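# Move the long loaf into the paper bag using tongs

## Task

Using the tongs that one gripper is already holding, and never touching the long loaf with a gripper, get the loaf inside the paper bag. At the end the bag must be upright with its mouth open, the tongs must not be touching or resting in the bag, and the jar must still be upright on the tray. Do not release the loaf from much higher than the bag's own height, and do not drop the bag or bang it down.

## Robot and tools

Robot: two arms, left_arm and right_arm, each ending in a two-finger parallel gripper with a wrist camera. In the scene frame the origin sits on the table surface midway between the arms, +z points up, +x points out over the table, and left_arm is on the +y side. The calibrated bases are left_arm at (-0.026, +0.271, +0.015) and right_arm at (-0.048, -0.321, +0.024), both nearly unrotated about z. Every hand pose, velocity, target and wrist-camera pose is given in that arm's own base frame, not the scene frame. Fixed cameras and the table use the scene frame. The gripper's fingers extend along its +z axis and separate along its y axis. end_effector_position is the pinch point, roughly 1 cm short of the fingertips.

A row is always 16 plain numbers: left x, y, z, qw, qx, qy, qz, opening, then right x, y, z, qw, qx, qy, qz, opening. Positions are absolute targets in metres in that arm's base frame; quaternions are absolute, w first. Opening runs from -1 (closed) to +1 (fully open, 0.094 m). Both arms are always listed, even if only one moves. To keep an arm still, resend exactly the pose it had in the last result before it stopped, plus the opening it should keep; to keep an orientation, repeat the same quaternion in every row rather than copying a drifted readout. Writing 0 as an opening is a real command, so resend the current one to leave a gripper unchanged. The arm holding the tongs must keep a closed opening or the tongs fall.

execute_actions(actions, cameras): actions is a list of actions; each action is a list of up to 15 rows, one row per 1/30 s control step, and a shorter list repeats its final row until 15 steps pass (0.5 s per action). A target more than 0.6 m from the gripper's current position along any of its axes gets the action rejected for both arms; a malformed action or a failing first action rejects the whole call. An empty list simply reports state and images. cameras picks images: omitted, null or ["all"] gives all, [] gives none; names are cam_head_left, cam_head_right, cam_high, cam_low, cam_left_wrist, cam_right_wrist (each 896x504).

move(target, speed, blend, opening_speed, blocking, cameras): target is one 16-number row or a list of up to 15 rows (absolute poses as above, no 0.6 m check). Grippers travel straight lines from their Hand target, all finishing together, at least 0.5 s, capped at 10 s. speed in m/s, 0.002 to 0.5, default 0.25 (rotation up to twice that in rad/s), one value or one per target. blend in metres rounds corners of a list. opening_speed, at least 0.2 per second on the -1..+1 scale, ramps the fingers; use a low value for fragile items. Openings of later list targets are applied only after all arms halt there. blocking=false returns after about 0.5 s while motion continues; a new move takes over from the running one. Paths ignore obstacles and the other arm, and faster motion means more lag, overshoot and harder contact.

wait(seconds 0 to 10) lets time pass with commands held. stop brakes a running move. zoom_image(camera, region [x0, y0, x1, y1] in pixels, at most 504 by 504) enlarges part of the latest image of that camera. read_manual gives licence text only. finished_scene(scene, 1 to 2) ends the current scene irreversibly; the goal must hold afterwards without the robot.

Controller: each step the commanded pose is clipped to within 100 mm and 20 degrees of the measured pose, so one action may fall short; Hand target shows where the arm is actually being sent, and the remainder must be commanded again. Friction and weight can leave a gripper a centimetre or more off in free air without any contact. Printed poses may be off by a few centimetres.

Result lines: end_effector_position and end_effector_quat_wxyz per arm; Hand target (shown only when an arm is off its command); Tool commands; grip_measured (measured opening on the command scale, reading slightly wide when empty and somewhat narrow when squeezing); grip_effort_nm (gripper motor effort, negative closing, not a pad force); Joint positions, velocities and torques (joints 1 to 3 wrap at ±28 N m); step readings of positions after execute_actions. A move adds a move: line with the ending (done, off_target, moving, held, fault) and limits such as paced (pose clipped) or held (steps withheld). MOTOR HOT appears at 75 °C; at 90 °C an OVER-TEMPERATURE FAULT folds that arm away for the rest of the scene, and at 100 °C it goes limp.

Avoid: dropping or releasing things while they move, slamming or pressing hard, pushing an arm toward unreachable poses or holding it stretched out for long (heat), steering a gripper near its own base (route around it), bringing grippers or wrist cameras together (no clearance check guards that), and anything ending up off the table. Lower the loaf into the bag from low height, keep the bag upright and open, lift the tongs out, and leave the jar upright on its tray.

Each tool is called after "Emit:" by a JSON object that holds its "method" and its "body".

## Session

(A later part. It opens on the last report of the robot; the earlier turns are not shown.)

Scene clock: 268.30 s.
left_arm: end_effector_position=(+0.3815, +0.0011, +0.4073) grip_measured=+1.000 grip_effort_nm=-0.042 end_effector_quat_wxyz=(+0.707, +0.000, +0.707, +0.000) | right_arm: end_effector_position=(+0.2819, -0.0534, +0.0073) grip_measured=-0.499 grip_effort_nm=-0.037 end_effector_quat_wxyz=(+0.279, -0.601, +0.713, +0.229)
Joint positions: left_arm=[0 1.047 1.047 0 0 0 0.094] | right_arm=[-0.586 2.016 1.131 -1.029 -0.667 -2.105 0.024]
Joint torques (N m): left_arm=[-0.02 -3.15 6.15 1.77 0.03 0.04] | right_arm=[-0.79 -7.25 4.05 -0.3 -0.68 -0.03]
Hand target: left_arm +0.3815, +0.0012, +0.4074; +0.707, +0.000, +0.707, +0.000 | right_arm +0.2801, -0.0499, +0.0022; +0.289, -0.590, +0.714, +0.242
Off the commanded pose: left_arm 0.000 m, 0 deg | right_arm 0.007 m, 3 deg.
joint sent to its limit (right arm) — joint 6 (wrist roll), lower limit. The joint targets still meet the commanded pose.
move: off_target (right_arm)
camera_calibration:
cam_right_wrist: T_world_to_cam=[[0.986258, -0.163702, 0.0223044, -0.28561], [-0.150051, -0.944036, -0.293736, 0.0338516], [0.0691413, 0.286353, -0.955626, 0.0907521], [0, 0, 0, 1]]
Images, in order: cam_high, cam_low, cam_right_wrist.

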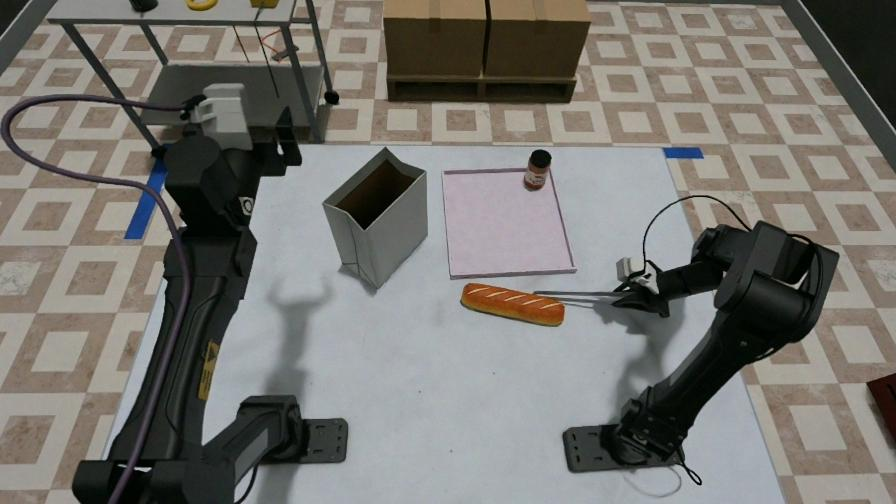

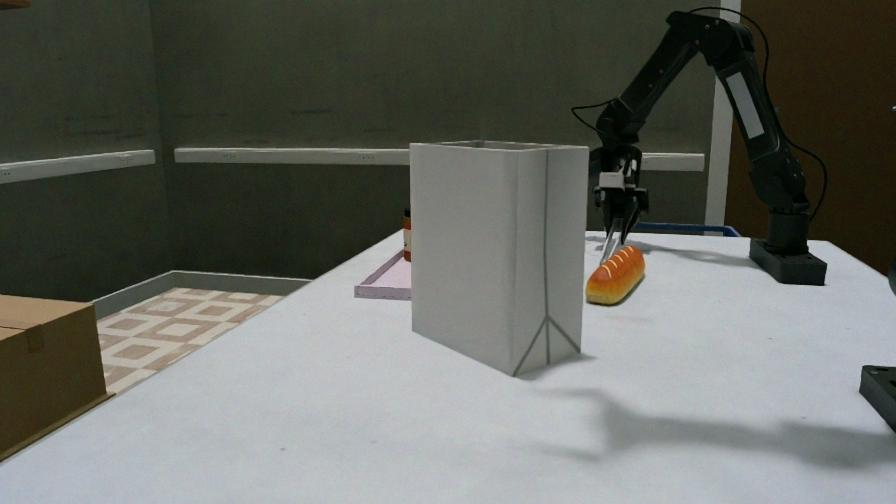

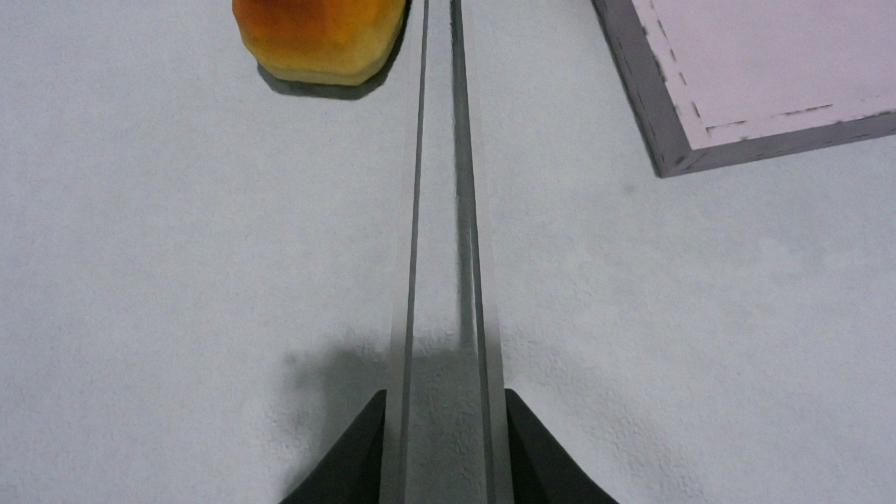

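Emit:
{"method": "move", "body": {"target": [[0.3815,0.0011,0.4073,0.707,0,0.707,0,1.0,0.28,-0.05,0.13,0.2932,-0.5939,0.7077,0.2460,-0.3],[0.3815,0.0011,0.4073,0.707,0,0.707,0,1.0,0.232,-0.06,0.13,0.2936,-0.5355,0.7648,0.2056,-0.2]], "speed": 0.1, "opening_speed": 0.3, "cameras": ["cam_high","cam_right_wrist","cam_low"]}}

Scene clock: 292.63 s.
left_arm: end_effector_position=(+0.3815, +0.0011, +0.4073) grip_measured=+1.000 grip_effort_nm=-0.037 end_effector_quat_wxyz=(+0.707, +0.000, +0.707, +0.000) | right_arm: end_effector_position=(+0.2338, -0.0627, +0.1259) grip_measured=-0.202 grip_effort_nm=0.105 end_effector_quat_wxyz=(+0.286, -0.541, +0.763, +0.209)
Joint positions: left_arm=[0 1.047 1.047 0 0 0 0.094] | right_arm=[-0.731 1.648 1.183 -1.443 -0.654 -2.078 0.037]
Joint torques (N m): left_arm=[0.03 -3.08 6.28 1.8 0 0.02] | right_arm=[-0.64 -9.09 4.96 -0.35 -0.54 0.05]
Hand target: left_arm +0.3815, +0.0012, +0.4074; +0.707, +0.000, +0.707, +0.000 | right_arm +0.2320, -0.0600, +0.1299; +0.293, -0.535, +0.765, +0.206
Off the commanded pose: left_arm 0.000 m, 0 deg | right_arm 0.005 m, 1 deg.
move: done
camera_calibration:
cam_right_wrist: T_world_to_cam=[[0.947783, -0.318885, 0.00451277, -0.240828], [-0.304897, -0.910176, -0.280388, 0.0893926], [0.093519, 0.264371, -0.959876, 0.203477], [0, 0, 0, 1]]
Images, in order: cam_high, cam_low, cam_right_wrist.

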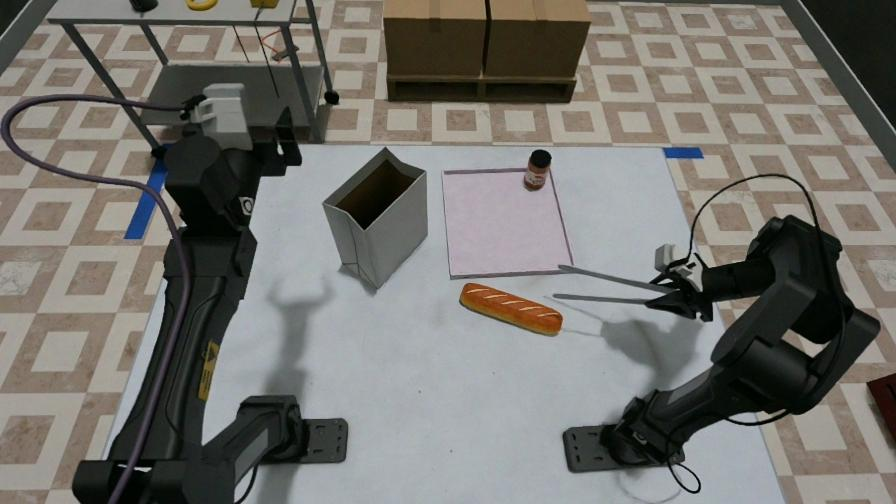

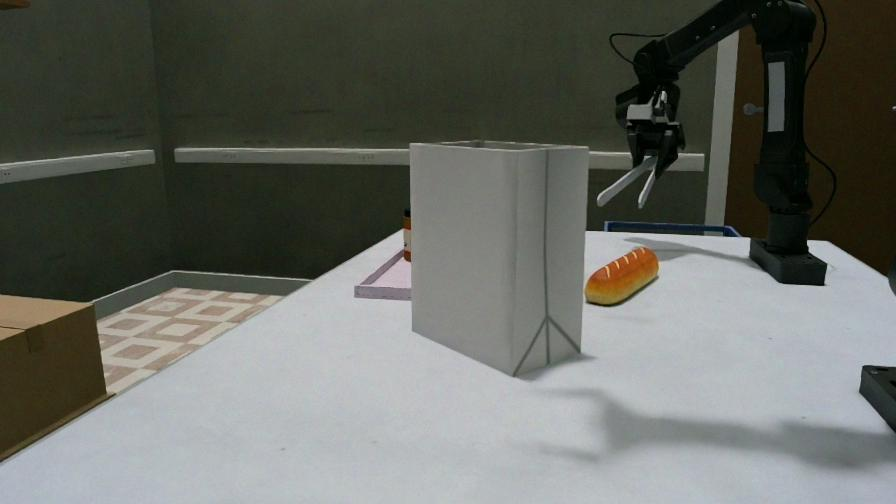

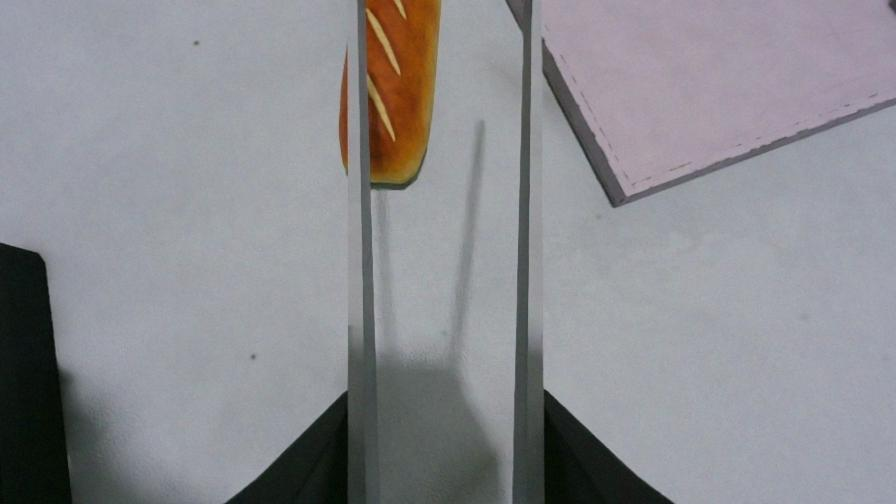

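Emit:
{"method": "move", "body": {"target": [[0.3815,0.0011,0.4073,0.707,0,0.707,0,1.0,0.199,-0.054,0.11,0.2936,-0.5355,0.7648,0.2056,-0.2],[0.3815,0.0011,0.4073,0.707,0,0.707,0,1.0,0.199,-0.054,0.03,0.2936,-0.5355,0.7648,0.2056,-0.2]], "speed": 0.1, "cameras": ["cam_high","cam_right_wrist","cam_low"]}}

Scene clock: 303.10 s.
left_arm: end_effector_position=(+0.3815, +0.0011, +0.4073) grip_measured=+1.000 grip_effort_nm=-0.037 end_effector_quat_wxyz=(+0.707, +0.000, +0.707, +0.000) | right_arm: end_effector_position=(+0.2005, -0.0567, +0.0327) grip_measured=-0.202 grip_effort_nm=0.100 end_effector_quat_wxyz=(+0.275, -0.535, +0.776, +0.191)
Joint positions: left_arm=[0 1.047 1.047 0 0 0 0.094] | right_arm=[-0.793 1.662 0.813 -1.05 -0.61 -2.105 0.037]
Joint torques (N m): left_arm=[-0.21 -3.44 6.2 1.76 0.01 0.01] | right_arm=[-0.77 -4.52 4.33 -0.29 -0.54 -0.06]
Hand target: left_arm +0.3815, +0.0012, +0.4074; +0.707, +0.000, +0.707, +0.000 | right_arm +0.1993, -0.0536, +0.0302; +0.283, -0.527, +0.776, +0.200
Off the commanded pose: left_arm 0.000 m, 0 deg | right_arm 0.004 m, 3 deg.
joint sent to its limit (right arm) — joint 6 (wrist roll), lower limit. The joint targets still meet the commanded pose.
move: off_target (right_arm)
camera_calibration:
cam_right_wrist: T_world_to_cam=[[0.93854, -0.344917, 0.0132371, -0.206811], [-0.331833, -0.912167, -0.240495, 0.0625514], [0.0950252, 0.221321, -0.97056, 0.113188], [0, 0, 0, 1]]
Images, in order: cam_high, cam_low, cam_right_wrist.

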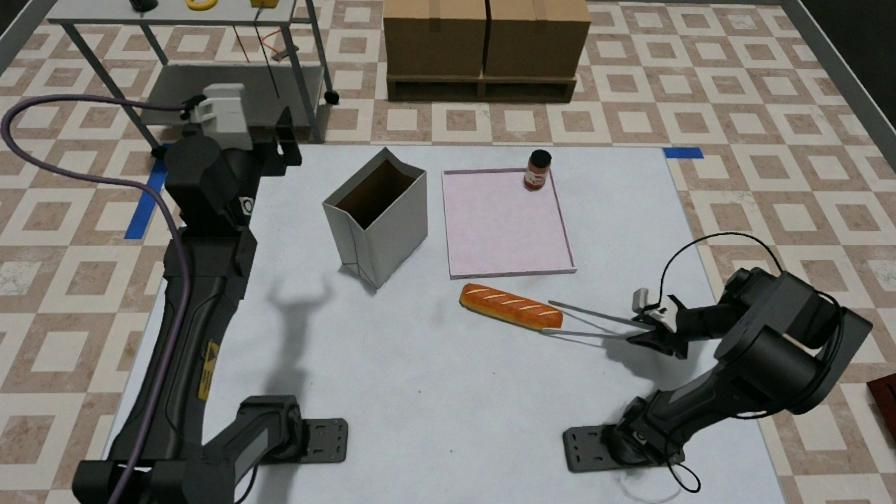

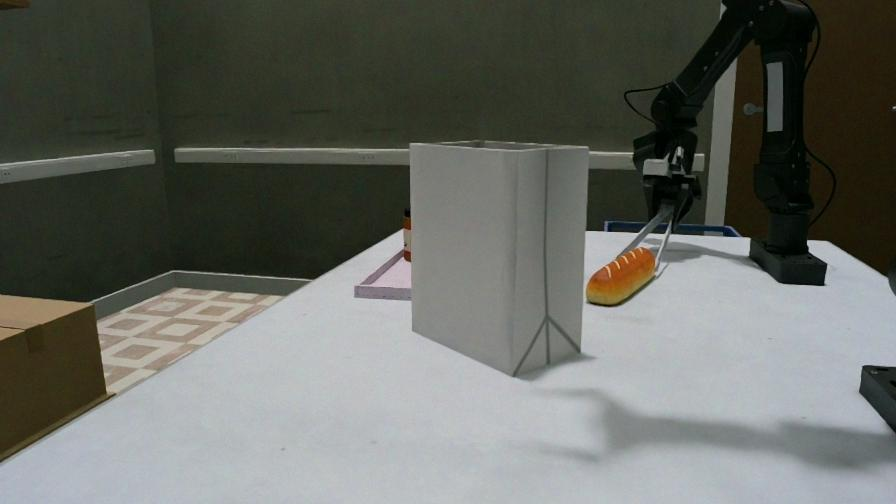

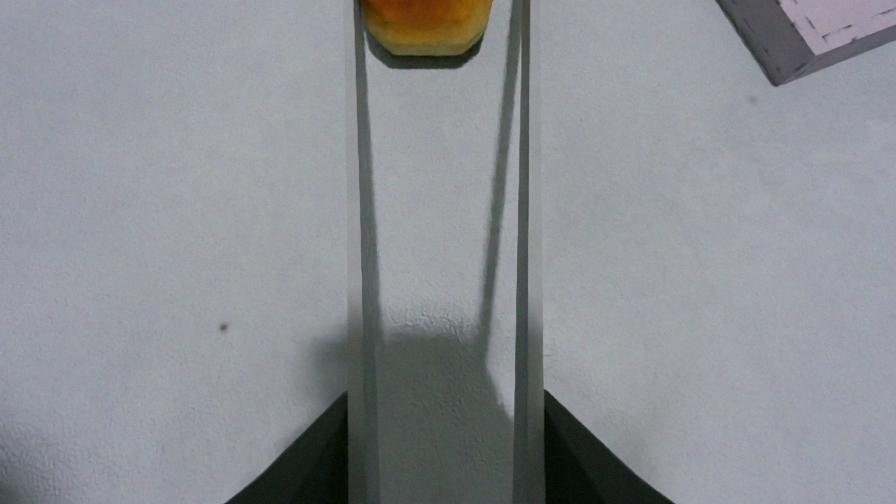

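Emit:
{"method": "move", "body": {"target": [[0.3815,0.0011,0.4073,0.707,0,0.707,0,1.0,0.202,-0.038,0.03,0.3124,-0.5117,0.7732,0.2067,-0.2],[0.3815,0.0011,0.4073,0.707,0,0.707,0,1.0,0.202,-0.038,0.0,0.3124,-0.5117,0.7732,0.2067,-0.2]], "speed": 0.06, "cameras": ["cam_high","cam_right_wrist","cam_low"]}}

Scene clock: 327.17 s.
left_arm: end_effector_position=(+0.3815, +0.0011, +0.4073) grip_measured=+1.000 grip_effort_nm=-0.037 end_effector_quat_wxyz=(+0.707, +0.000, +0.707, +0.000) | right_arm: end_effector_position=(+0.2005, -0.0458, +0.0005) grip_measured=-0.202 grip_effort_nm=0.100 end_effector_quat_wxyz=(+0.299, -0.522, +0.775, +0.193)
Joint positions: left_arm=[0 1.047 1.047 0 0 0 0.094] | right_arm=[-0.793 1.735 0.706 -0.867 -0.663 -2.09 0.038]
Joint torques (N m): left_arm=[0.03 -3.02 6.2 1.79 0.04 0.04] | right_arm=[0.68 -4.48 3.58 -0.27 -0.77 0.07]
Hand target: left_arm +0.3815, +0.0012, +0.4074; +0.707, +0.000, +0.707, +0.000 | right_arm +0.2018, -0.0382, +0.0002; +0.312, -0.512, +0.773, +0.207
Off the commanded pose: left_arm 0.000 m, 0 deg | right_arm 0.008 m, 3 deg.
move: off_target (right_arm)
camera_calibration:
cam_right_wrist: T_world_to_cam=[[0.927845, -0.371986, 0.027, -0.201704], [-0.349781, -0.893011, -0.283169, 0.0691562], [0.129446, 0.253293, -0.95869, 0.0741299], [0, 0, 0, 1]]
Images, in order: cam_high, cam_low, cam_right_wrist.

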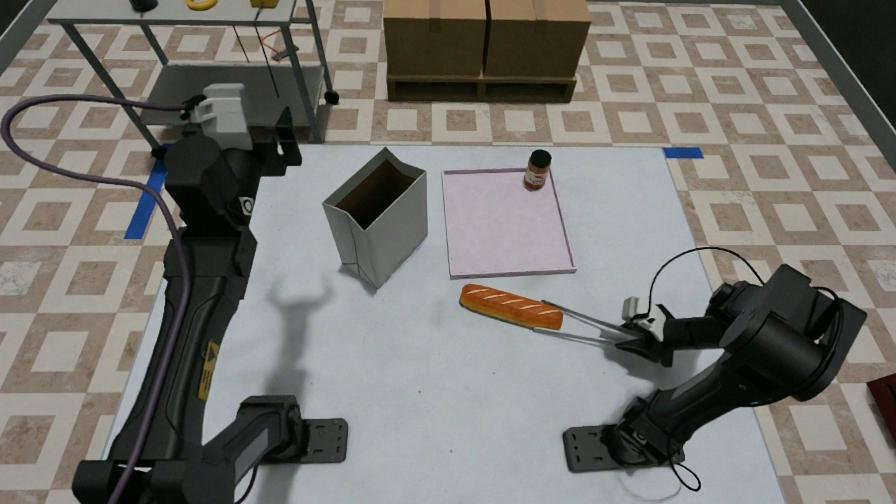

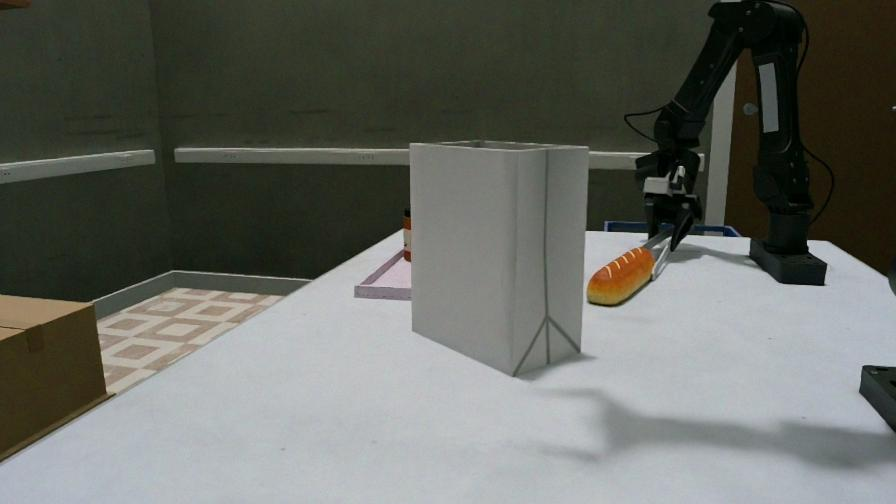

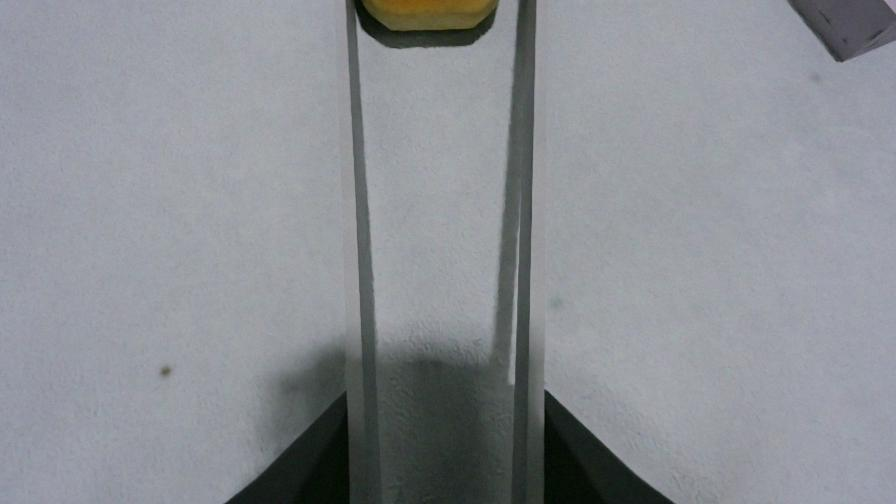

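Emit:
{"method": "move", "body": {"target": [[0.3815,0.0011,0.4073,0.707,0,0.707,0,1.0,0.202,-0.040,-0.014,0.3124,-0.5117,0.7732,0.2067,-0.2]], "speed": 0.03, "cameras": ["cam_right_wrist","cam_low"]}}

Scene clock: 334.93 s.
left_arm: end_effector_position=(+0.3815, +0.0011, +0.4073) grip_measured=+1.000 grip_effort_nm=-0.042 end_effector_quat_wxyz=(+0.707, +0.000, +0.707, +0.000) | right_arm: end_effector_position=(+0.2016, -0.0469, -0.0130) grip_measured=-0.202 grip_effort_nm=0.095 end_effector_quat_wxyz=(+0.299, -0.521, +0.776, +0.194)
Joint positions: left_arm=[0 1.047 1.047 0 0 0 0.094] | right_arm=[-0.793 1.788 0.695 -0.805 -0.663 -2.09 0.038]
Joint torques (N m): left_arm=[0.03 -3.11 6.35 1.76 0.05 0.03] | right_arm=[0.1 -4.62 3.25 -0.26 -0.75 -0.01]
Hand target: left_arm +0.3815, +0.0012, +0.4074; +0.707, +0.000, +0.707, +0.000 | right_arm +0.2019, -0.0402, -0.0137; +0.312, -0.512, +0.773, +0.207
Off the commanded pose: left_arm 0.000 m, 0 deg | right_arm 0.007 m, 2 deg.
move: done
camera_calibration:
cam_right_wrist: T_world_to_cam=[[0.927735, -0.372415, 0.024794, -0.20285], [-0.350593, -0.892306, -0.284386, 0.0649143], [0.128034, 0.255142, -0.958389, 0.0616182], [0, 0, 0, 1]]
Images, in order: cam_low, cam_right_wrist.

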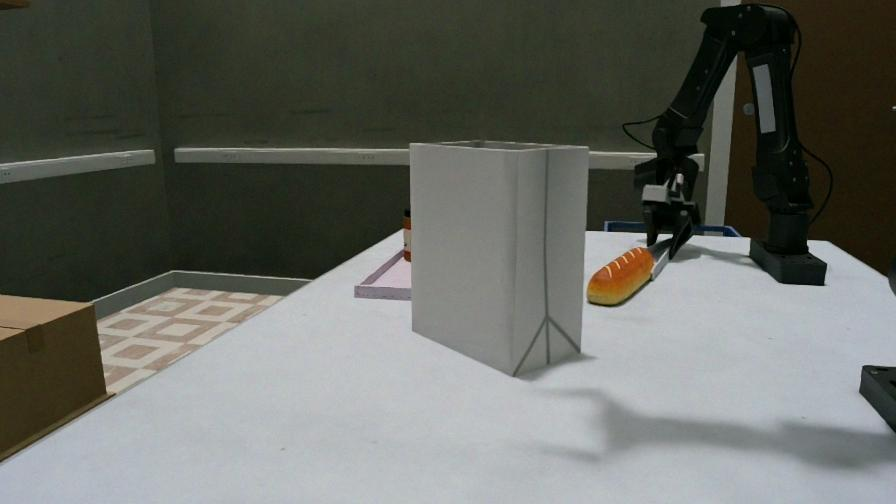

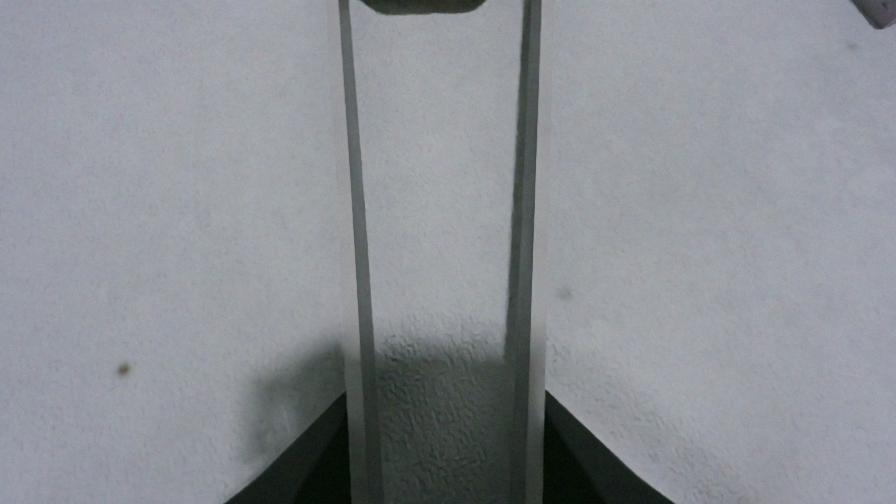

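Emit:
{"method": "move", "body": {"target": [[0.3815,0.0011,0.4073,0.707,0,0.707,0,1.0,0.202,-0.045,-0.014,0.3124,-0.5117,0.7732,0.2067,0.1],[0.3815,0.0011,0.4073,0.707,0,0.707,0,1.0,0.19,-0.07,0.12,0.3124,-0.5117,0.7732,0.2067,0.1]], "speed": 0.06, "opening_speed": 0.25, "cameras": ["cam_right_wrist","cam_low","cam_high","cam_head_right"]}}

Scene clock: 346.23 s.
left_arm: end_effector_position=(+0.3815, +0.0011, +0.4073) grip_measured=+1.000 grip_effort_nm=-0.037 end_effector_quat_wxyz=(+0.707, +0.000, +0.707, +0.000) | right_arm: end_effector_position=(+0.1892, -0.0665, +0.1119) grip_measured=+0.097 grip_effort_nm=0.154 end_effector_quat_wxyz=(+0.281, -0.489, +0.799, +0.207)
Joint positions: left_arm=[0 1.047 1.047 0 0 0 0.094] | right_arm=[-0.882 1.54 1.015 -1.435 -0.614 -2.105 0.052]
Joint torques (N m): left_arm=[0.36 -3.19 6.12 1.75 0.05 0.02] | right_arm=[-0.8 -7.24 7.99 -0.58 -0.37 -0.06]
Hand target: left_arm +0.3815, +0.0012, +0.4074; +0.707, +0.000, +0.707, +0.000 | right_arm +0.1904, -0.0695, +0.1198; +0.285, -0.492, +0.799, +0.195
Off the commanded pose: left_arm 0.000 m, 0 deg | right_arm 0.009 m, 5 deg.
joint sent to its limit (right arm) — joint 6 (wrist roll), lower limit. The joint targets are off in orientation, not in position.
move: off_target (right_arm)
camera_calibration:
cam_right_wrist: T_world_to_cam=[[0.903238, -0.427146, -0.0413242, -0.193347], [-0.421754, -0.865778, -0.269356, 0.0921853], [0.0792767, 0.260721, -0.962154, 0.197971], [0, 0, 0, 1]]
Images, in order: cam_head_right, cam_high, cam_low, cam_right_wrist.

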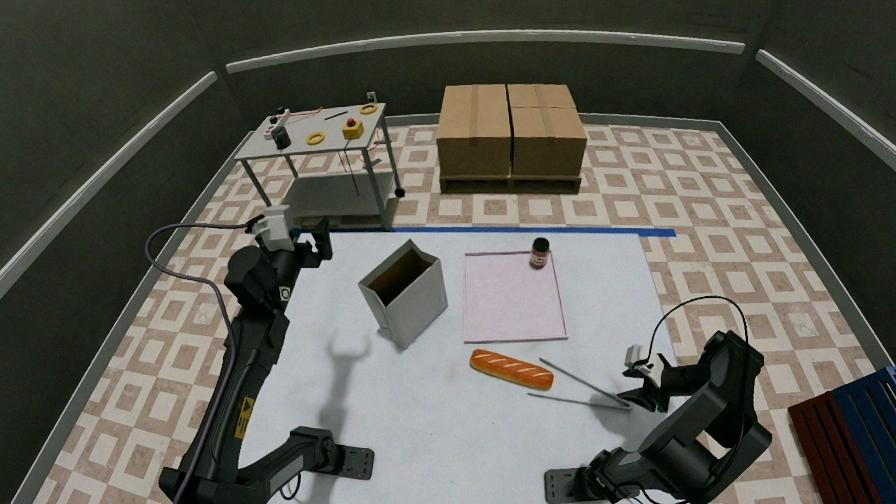

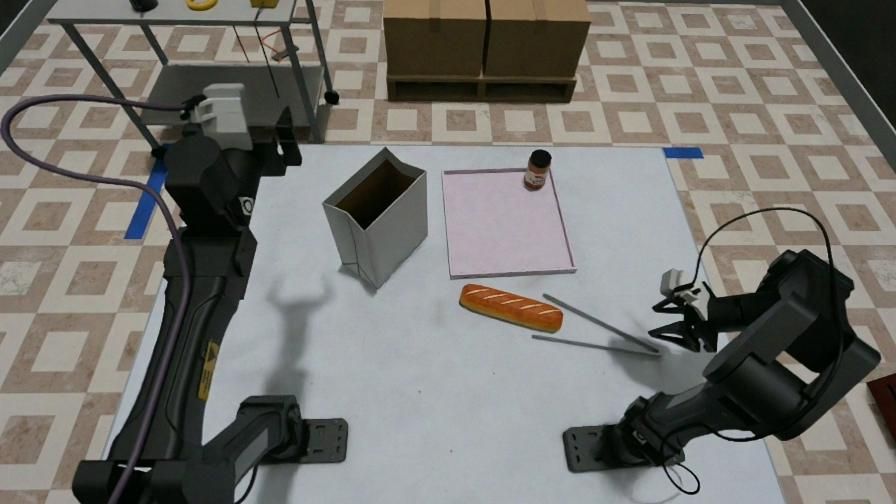

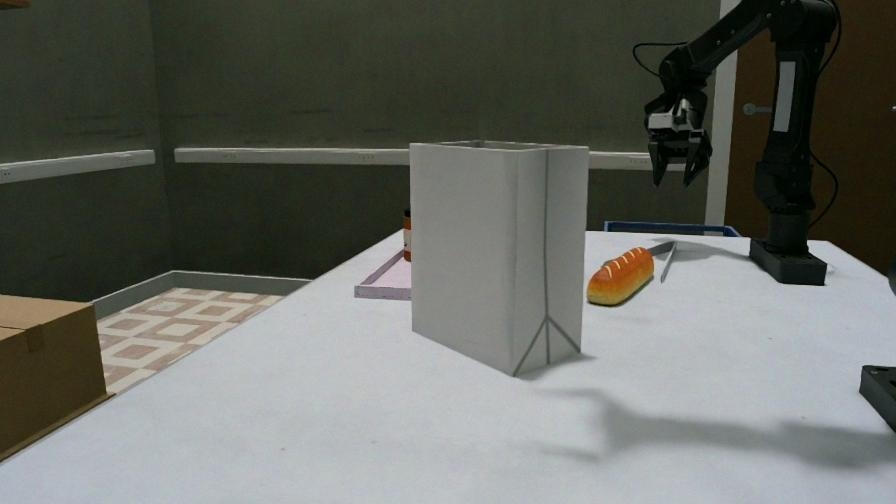

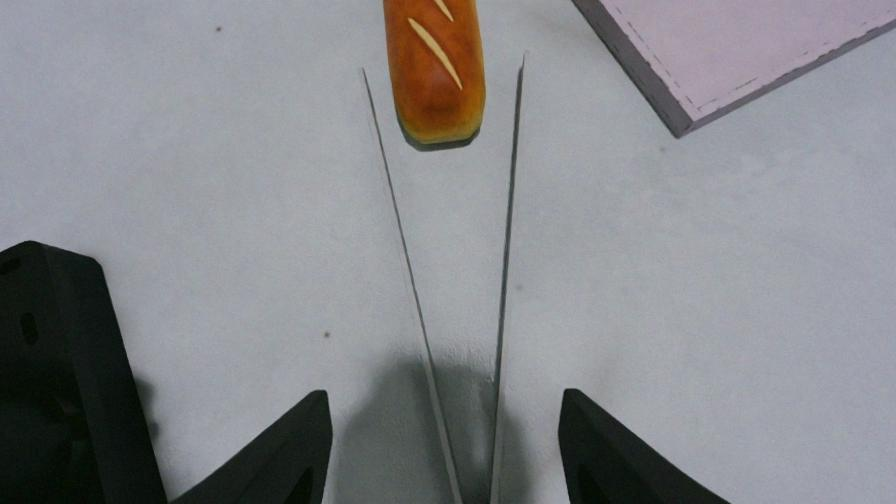

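Emit:
{"method": "move", "body": {"target": [[0.3815,0.0011,0.4073,0.707,0,0.707,0,1.0,0.20,-0.06,0.15,0.079,-0.421,0.9029,0.0369,0.1],[0.3815,0.0011,0.4073,0.707,0,0.707,0,1.0,0.22,-0.04,0.15,0.0436,0,0.999,0,0.1],[0.3815,0.0011,0.4073,0.707,0,0.707,0,1.0,0.22,-0.02,0.14,0,0.5,0.866,0,0.1],[0.3815,0.0011,0.4073,0.707,0,0.707,0,1.0,0.217,-0.005,0.12,0,0.8271,0.5621,0,0.5]], "speed": 0.3, "blend": 0.02}}

Scene clock: 380.93 s.
left_arm: end_effector_position=(+0.3815, +0.0011, +0.4073) grip_measured=+1.000 grip_effort_nm=-0.037 end_effector_quat_wxyz=(+0.707, +0.000, +0.707, +0.000) | right_arm: end_effector_position=(+0.2210, -0.0045, +0.1244) grip_measured=+0.497 grip_effort_nm=0.144 end_effector_quat_wxyz=(-0.001, +0.828, +0.561, +0.011)
Joint positions: left_arm=[0 1.047 1.047 0 0 0 0.094] | right_arm=[-0.036 1.36 1.104 -1.298 -0.014 1.915 0.07]
Joint torques (N m): left_arm=[0.27 -3.17 6.41 1.7 0.03 0.01] | right_arm=[0.75 -4.29 5.61 0.31 0.14 0.04]
Hand target: left_arm +0.3815, +0.0012, +0.4074; +0.707, +0.000, +0.707, +0.000 | right_arm +0.2170, -0.0051, +0.1201; +0.000, +0.827, +0.562, +0.000
Off the commanded pose: left_arm 0.000 m, 0 deg | right_arm 0.006 m, 1 deg.
move: done
camera_calibration:
cam_left_wrist: T_world_to_cam=[[0.0338408, -0.999394, -0.00817316, -0.00269147], [-0.433034, -0.00729178, -0.901348, 0.570888], [0.900742, 0.0340416, -0.433018, -0.0774676], [0, 0, 0, 1]]
cam_right_wrist: T_world_to_cam=[[-0.934724, 0.3553, -0.00722366, 0.210475], [0.315686, 0.839498, 0.442251, -0.0811641], [0.163196, 0.411102, -0.896862, 0.165316], [0, 0, 0, 1]]

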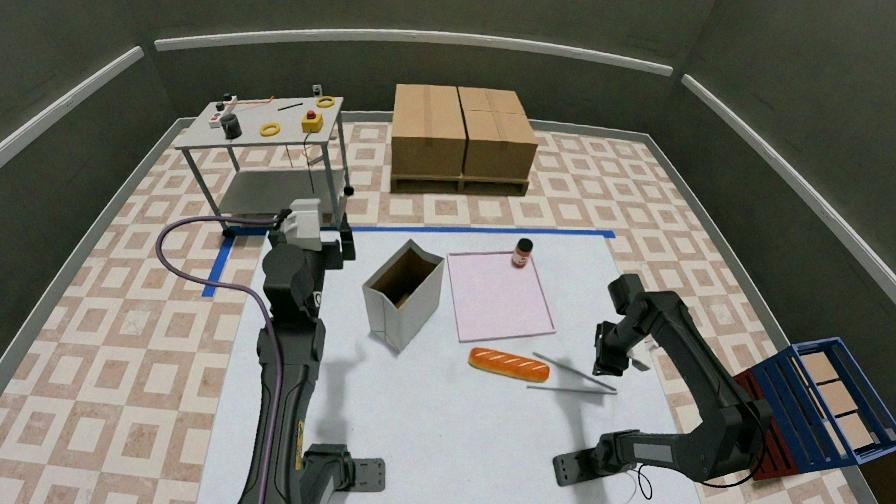

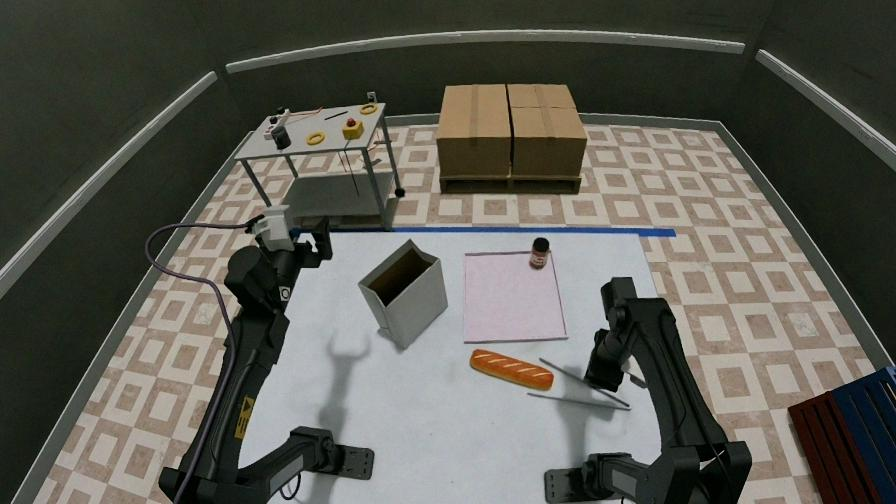

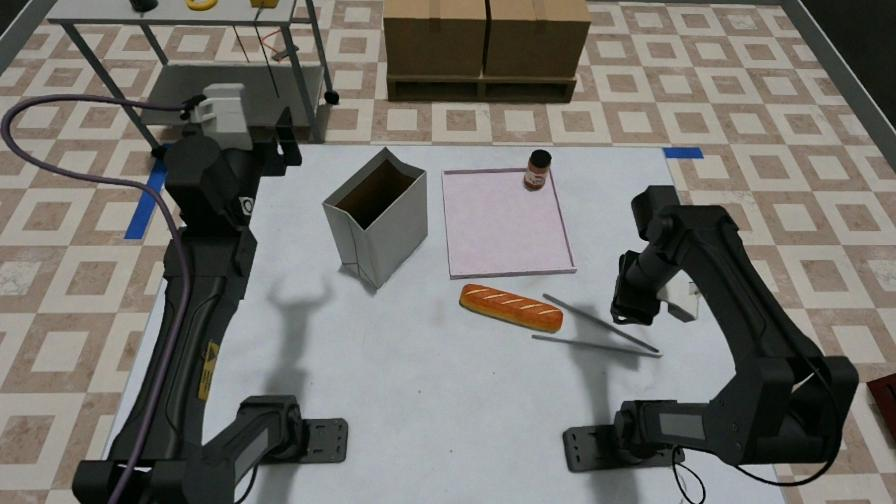

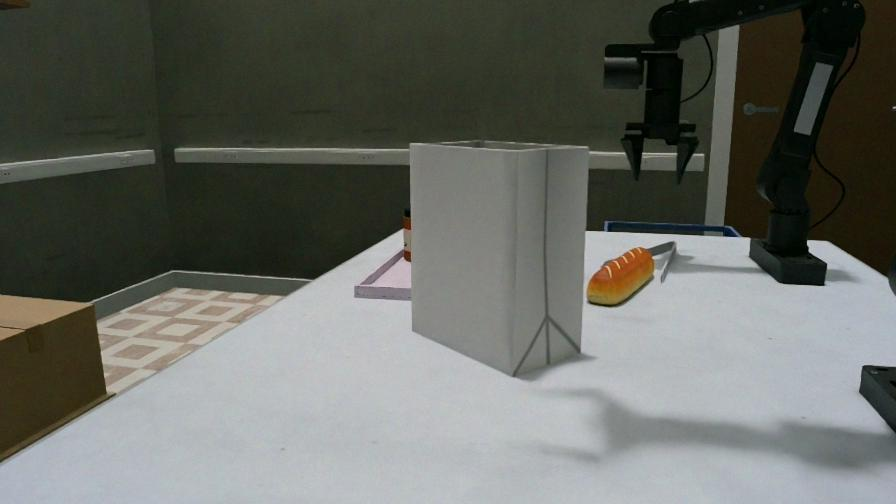

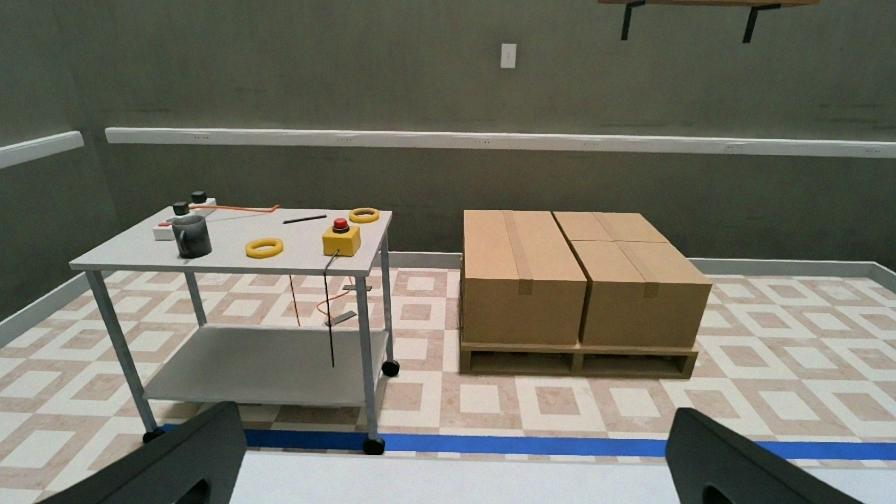

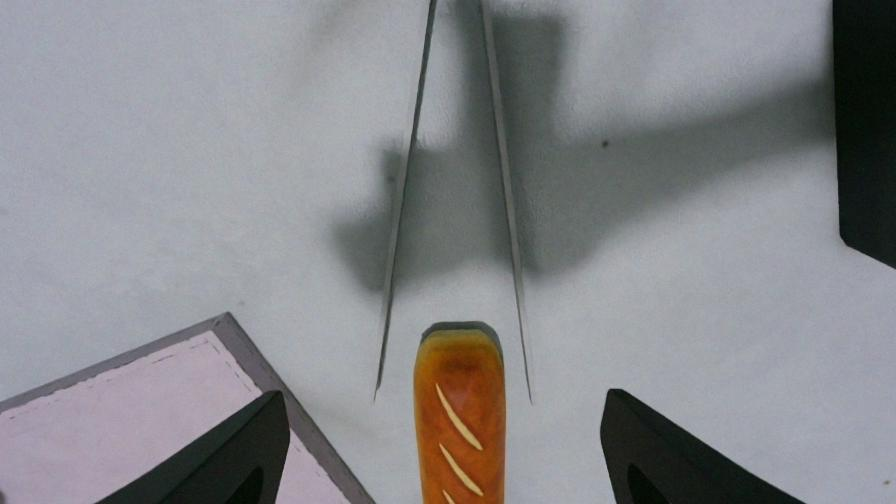

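Emit:
{"method": "move", "body": {"target": [[0.3815,0.0011,0.4073,0.707,0,0.707,0,1.0,0.2185,-0.006,0.03,0,0.8271,0.5621,0,0.5],[0.3815,0.0011,0.4073,0.707,0,0.707,0,1.0,0.2185,-0.006,0.0,0,0.8271,0.5621,0,0.5]], "speed": 0.08, "cameras": ["cam_right_wrist","cam_low","cam_high"]}}

Scene clock: 393.00 s.
left_arm: end_effector_position=(+0.3815, +0.0011, +0.4073) grip_measured=+1.000 grip_effort_nm=-0.042 end_effector_quat_wxyz=(+0.707, +0.000, +0.707, +0.000) | right_arm: end_effector_position=(+0.2247, -0.0047, +0.0060) grip_measured=+0.497 grip_effort_nm=0.149 end_effector_quat_wxyz=(+0.002, +0.828, +0.561, +0.015)
Joint positions: left_arm=[0 1.047 1.047 0 0 0 0.094] | right_arm=[-0.036 1.498 0.727 -0.774 -0.014 1.915 0.07]
Joint torques (N m): left_arm=[-0.16 -3.1 6.31 1.77 0.02 0.02] | right_arm=[0.34 -3.78 5.14 0.32 0.13 -0.01]
Hand target: left_arm +0.3815, +0.0012, +0.4074; +0.707, +0.000, +0.707, +0.000 | right_arm +0.2183, -0.0060, +0.0002; +0.000, +0.827, +0.562, +0.000
Off the commanded pose: left_arm 0.000 m, 0 deg | right_arm 0.009 m, 2 deg.
move: done
camera_calibration:
cam_right_wrist: T_world_to_cam=[[-0.934612, 0.355296, -0.0162537, 0.213106], [0.311458, 0.83965, 0.444952, -0.0289233], [0.171737, 0.410795, -0.895407, 0.0566875], [0, 0, 0, 1]]
Images, in order: cam_high, cam_low, cam_right_wrist.

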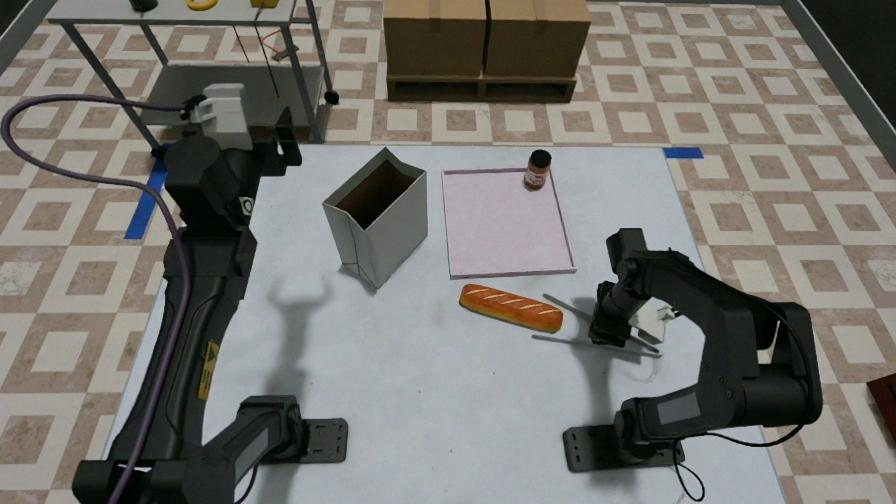

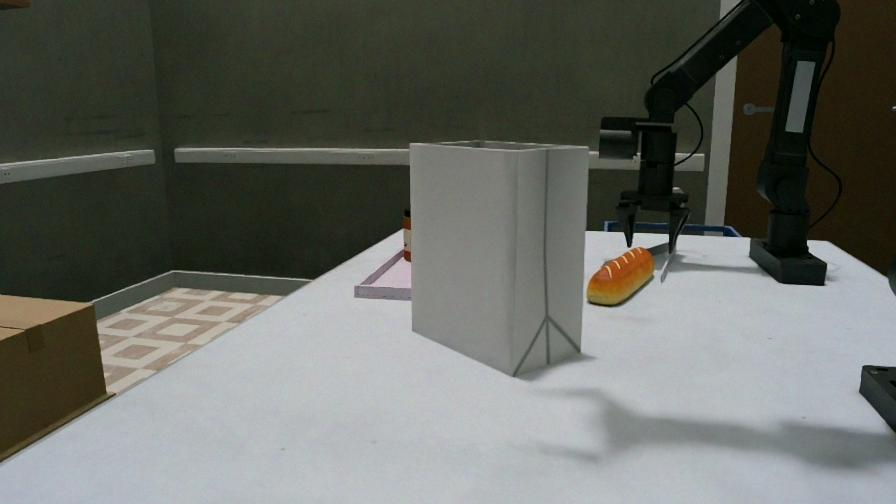

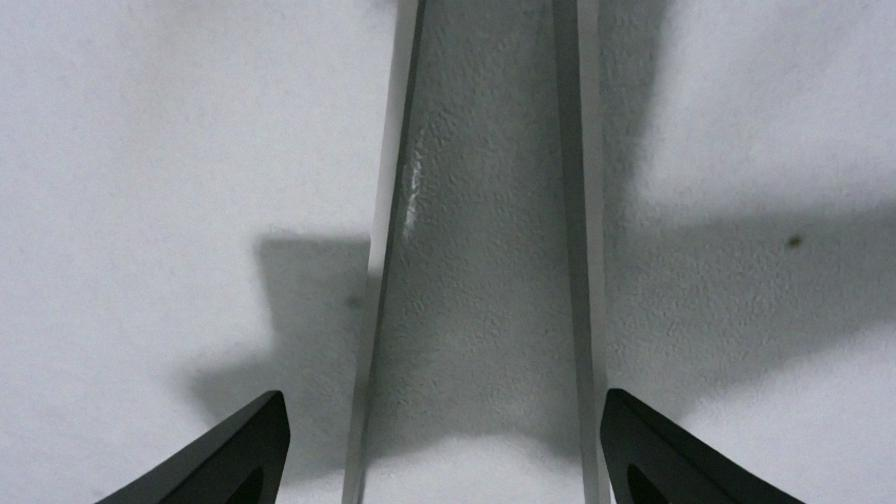

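Emit:
{"method": "move", "body": {"target": [[0.3815,0.0011,0.4073,0.707,0,0.707,0,1.0,0.211,-0.006,-0.003,0,0.8271,0.5621,0,0.5],[0.3815,0.0011,0.4073,0.707,0,0.707,0,1.0,0.211,-0.006,-0.012,0,0.8271,0.5621,0,0.5],[0.3815,0.0011,0.4073,0.707,0,0.707,0,1.0,0.211,-0.006,-0.012,0,0.8271,0.5621,0,0.08]], "speed": 0.04, "opening_speed": 0.25, "cameras": ["cam_right_wrist","cam_low","cam_high"]}}

Scene clock: 402.90 s.
left_arm: end_effector_position=(+0.3815, +0.0011, +0.4073) grip_measured=+1.000 grip_effort_nm=-0.037 end_effector_quat_wxyz=(+0.707, +0.000, +0.707, +0.000) | right_arm: end_effector_position=(+0.2194, -0.0045, -0.0053) grip_measured=+0.083 grip_effort_nm=-0.164 end_effector_quat_wxyz=(+0.004, +0.828, +0.561, +0.018)
Joint positions: left_arm=[0 1.047 1.047 0 0 0 0.094] | right_arm=[-0.036 1.498 0.674 -0.714 -0.014 1.915 0.051]
Joint torques (N m): left_arm=[-0.05 -3.12 6.15 1.75 0.01 0.02] | right_arm=[0.23 -3.48 4.78 0.32 0.13 -0.01]
Hand target: left_arm +0.3815, +0.0012, +0.4074; +0.707, +0.000, +0.707, +0.000 | right_arm +0.2109, -0.0060, -0.0116; +0.000, +0.827, +0.562, +0.000
Off the commanded pose: left_arm 0.000 m, 0 deg | right_arm 0.011 m, 2 deg.
move: off_target (right_arm)
camera_calibration:
cam_right_wrist: T_world_to_cam=[[-0.93447, 0.355291, -0.0231155, 0.20787], [0.308228, 0.839766, 0.446977, -0.0216949], [0.178219, 0.410562, -0.894247, 0.045976], [0, 0, 0, 1]]
Images, in order: cam_high, cam_low, cam_right_wrist.

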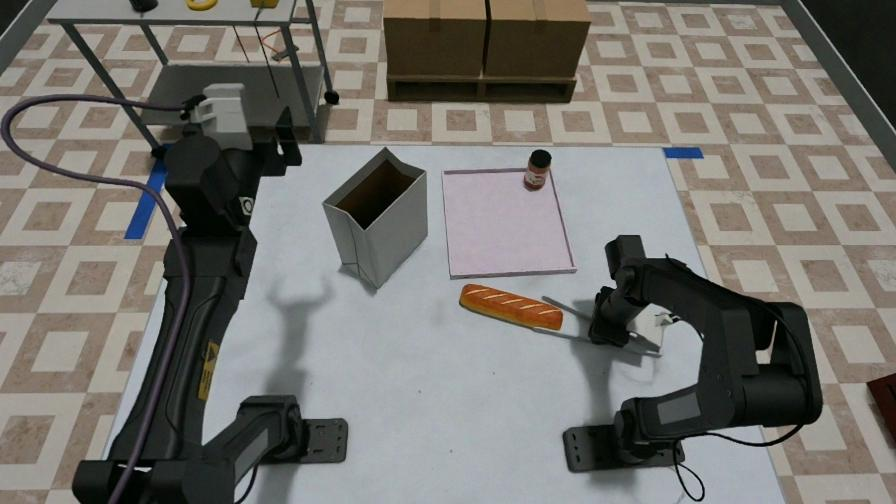

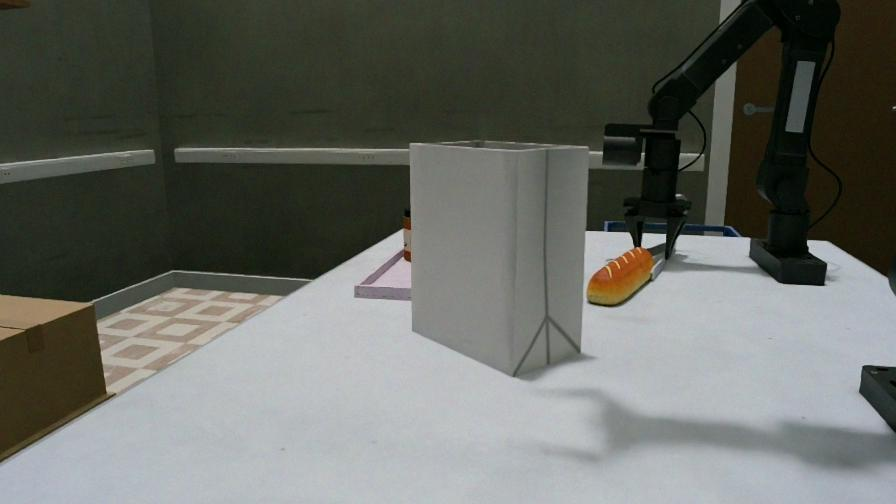

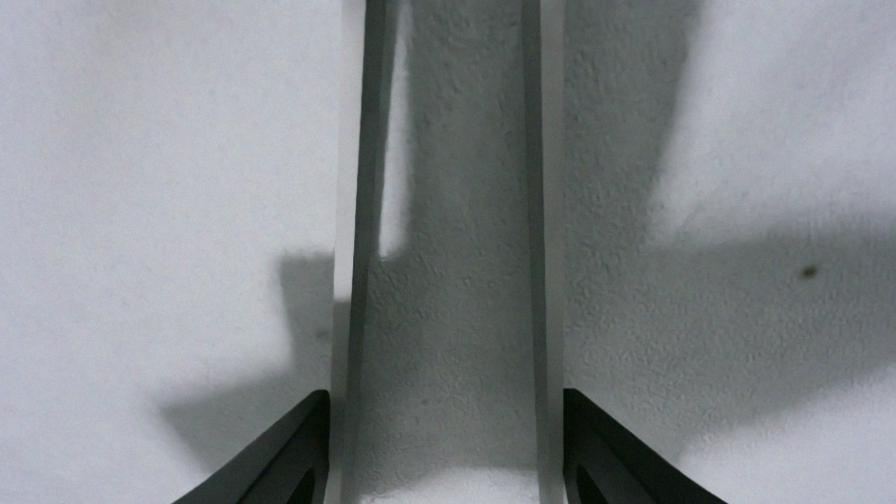

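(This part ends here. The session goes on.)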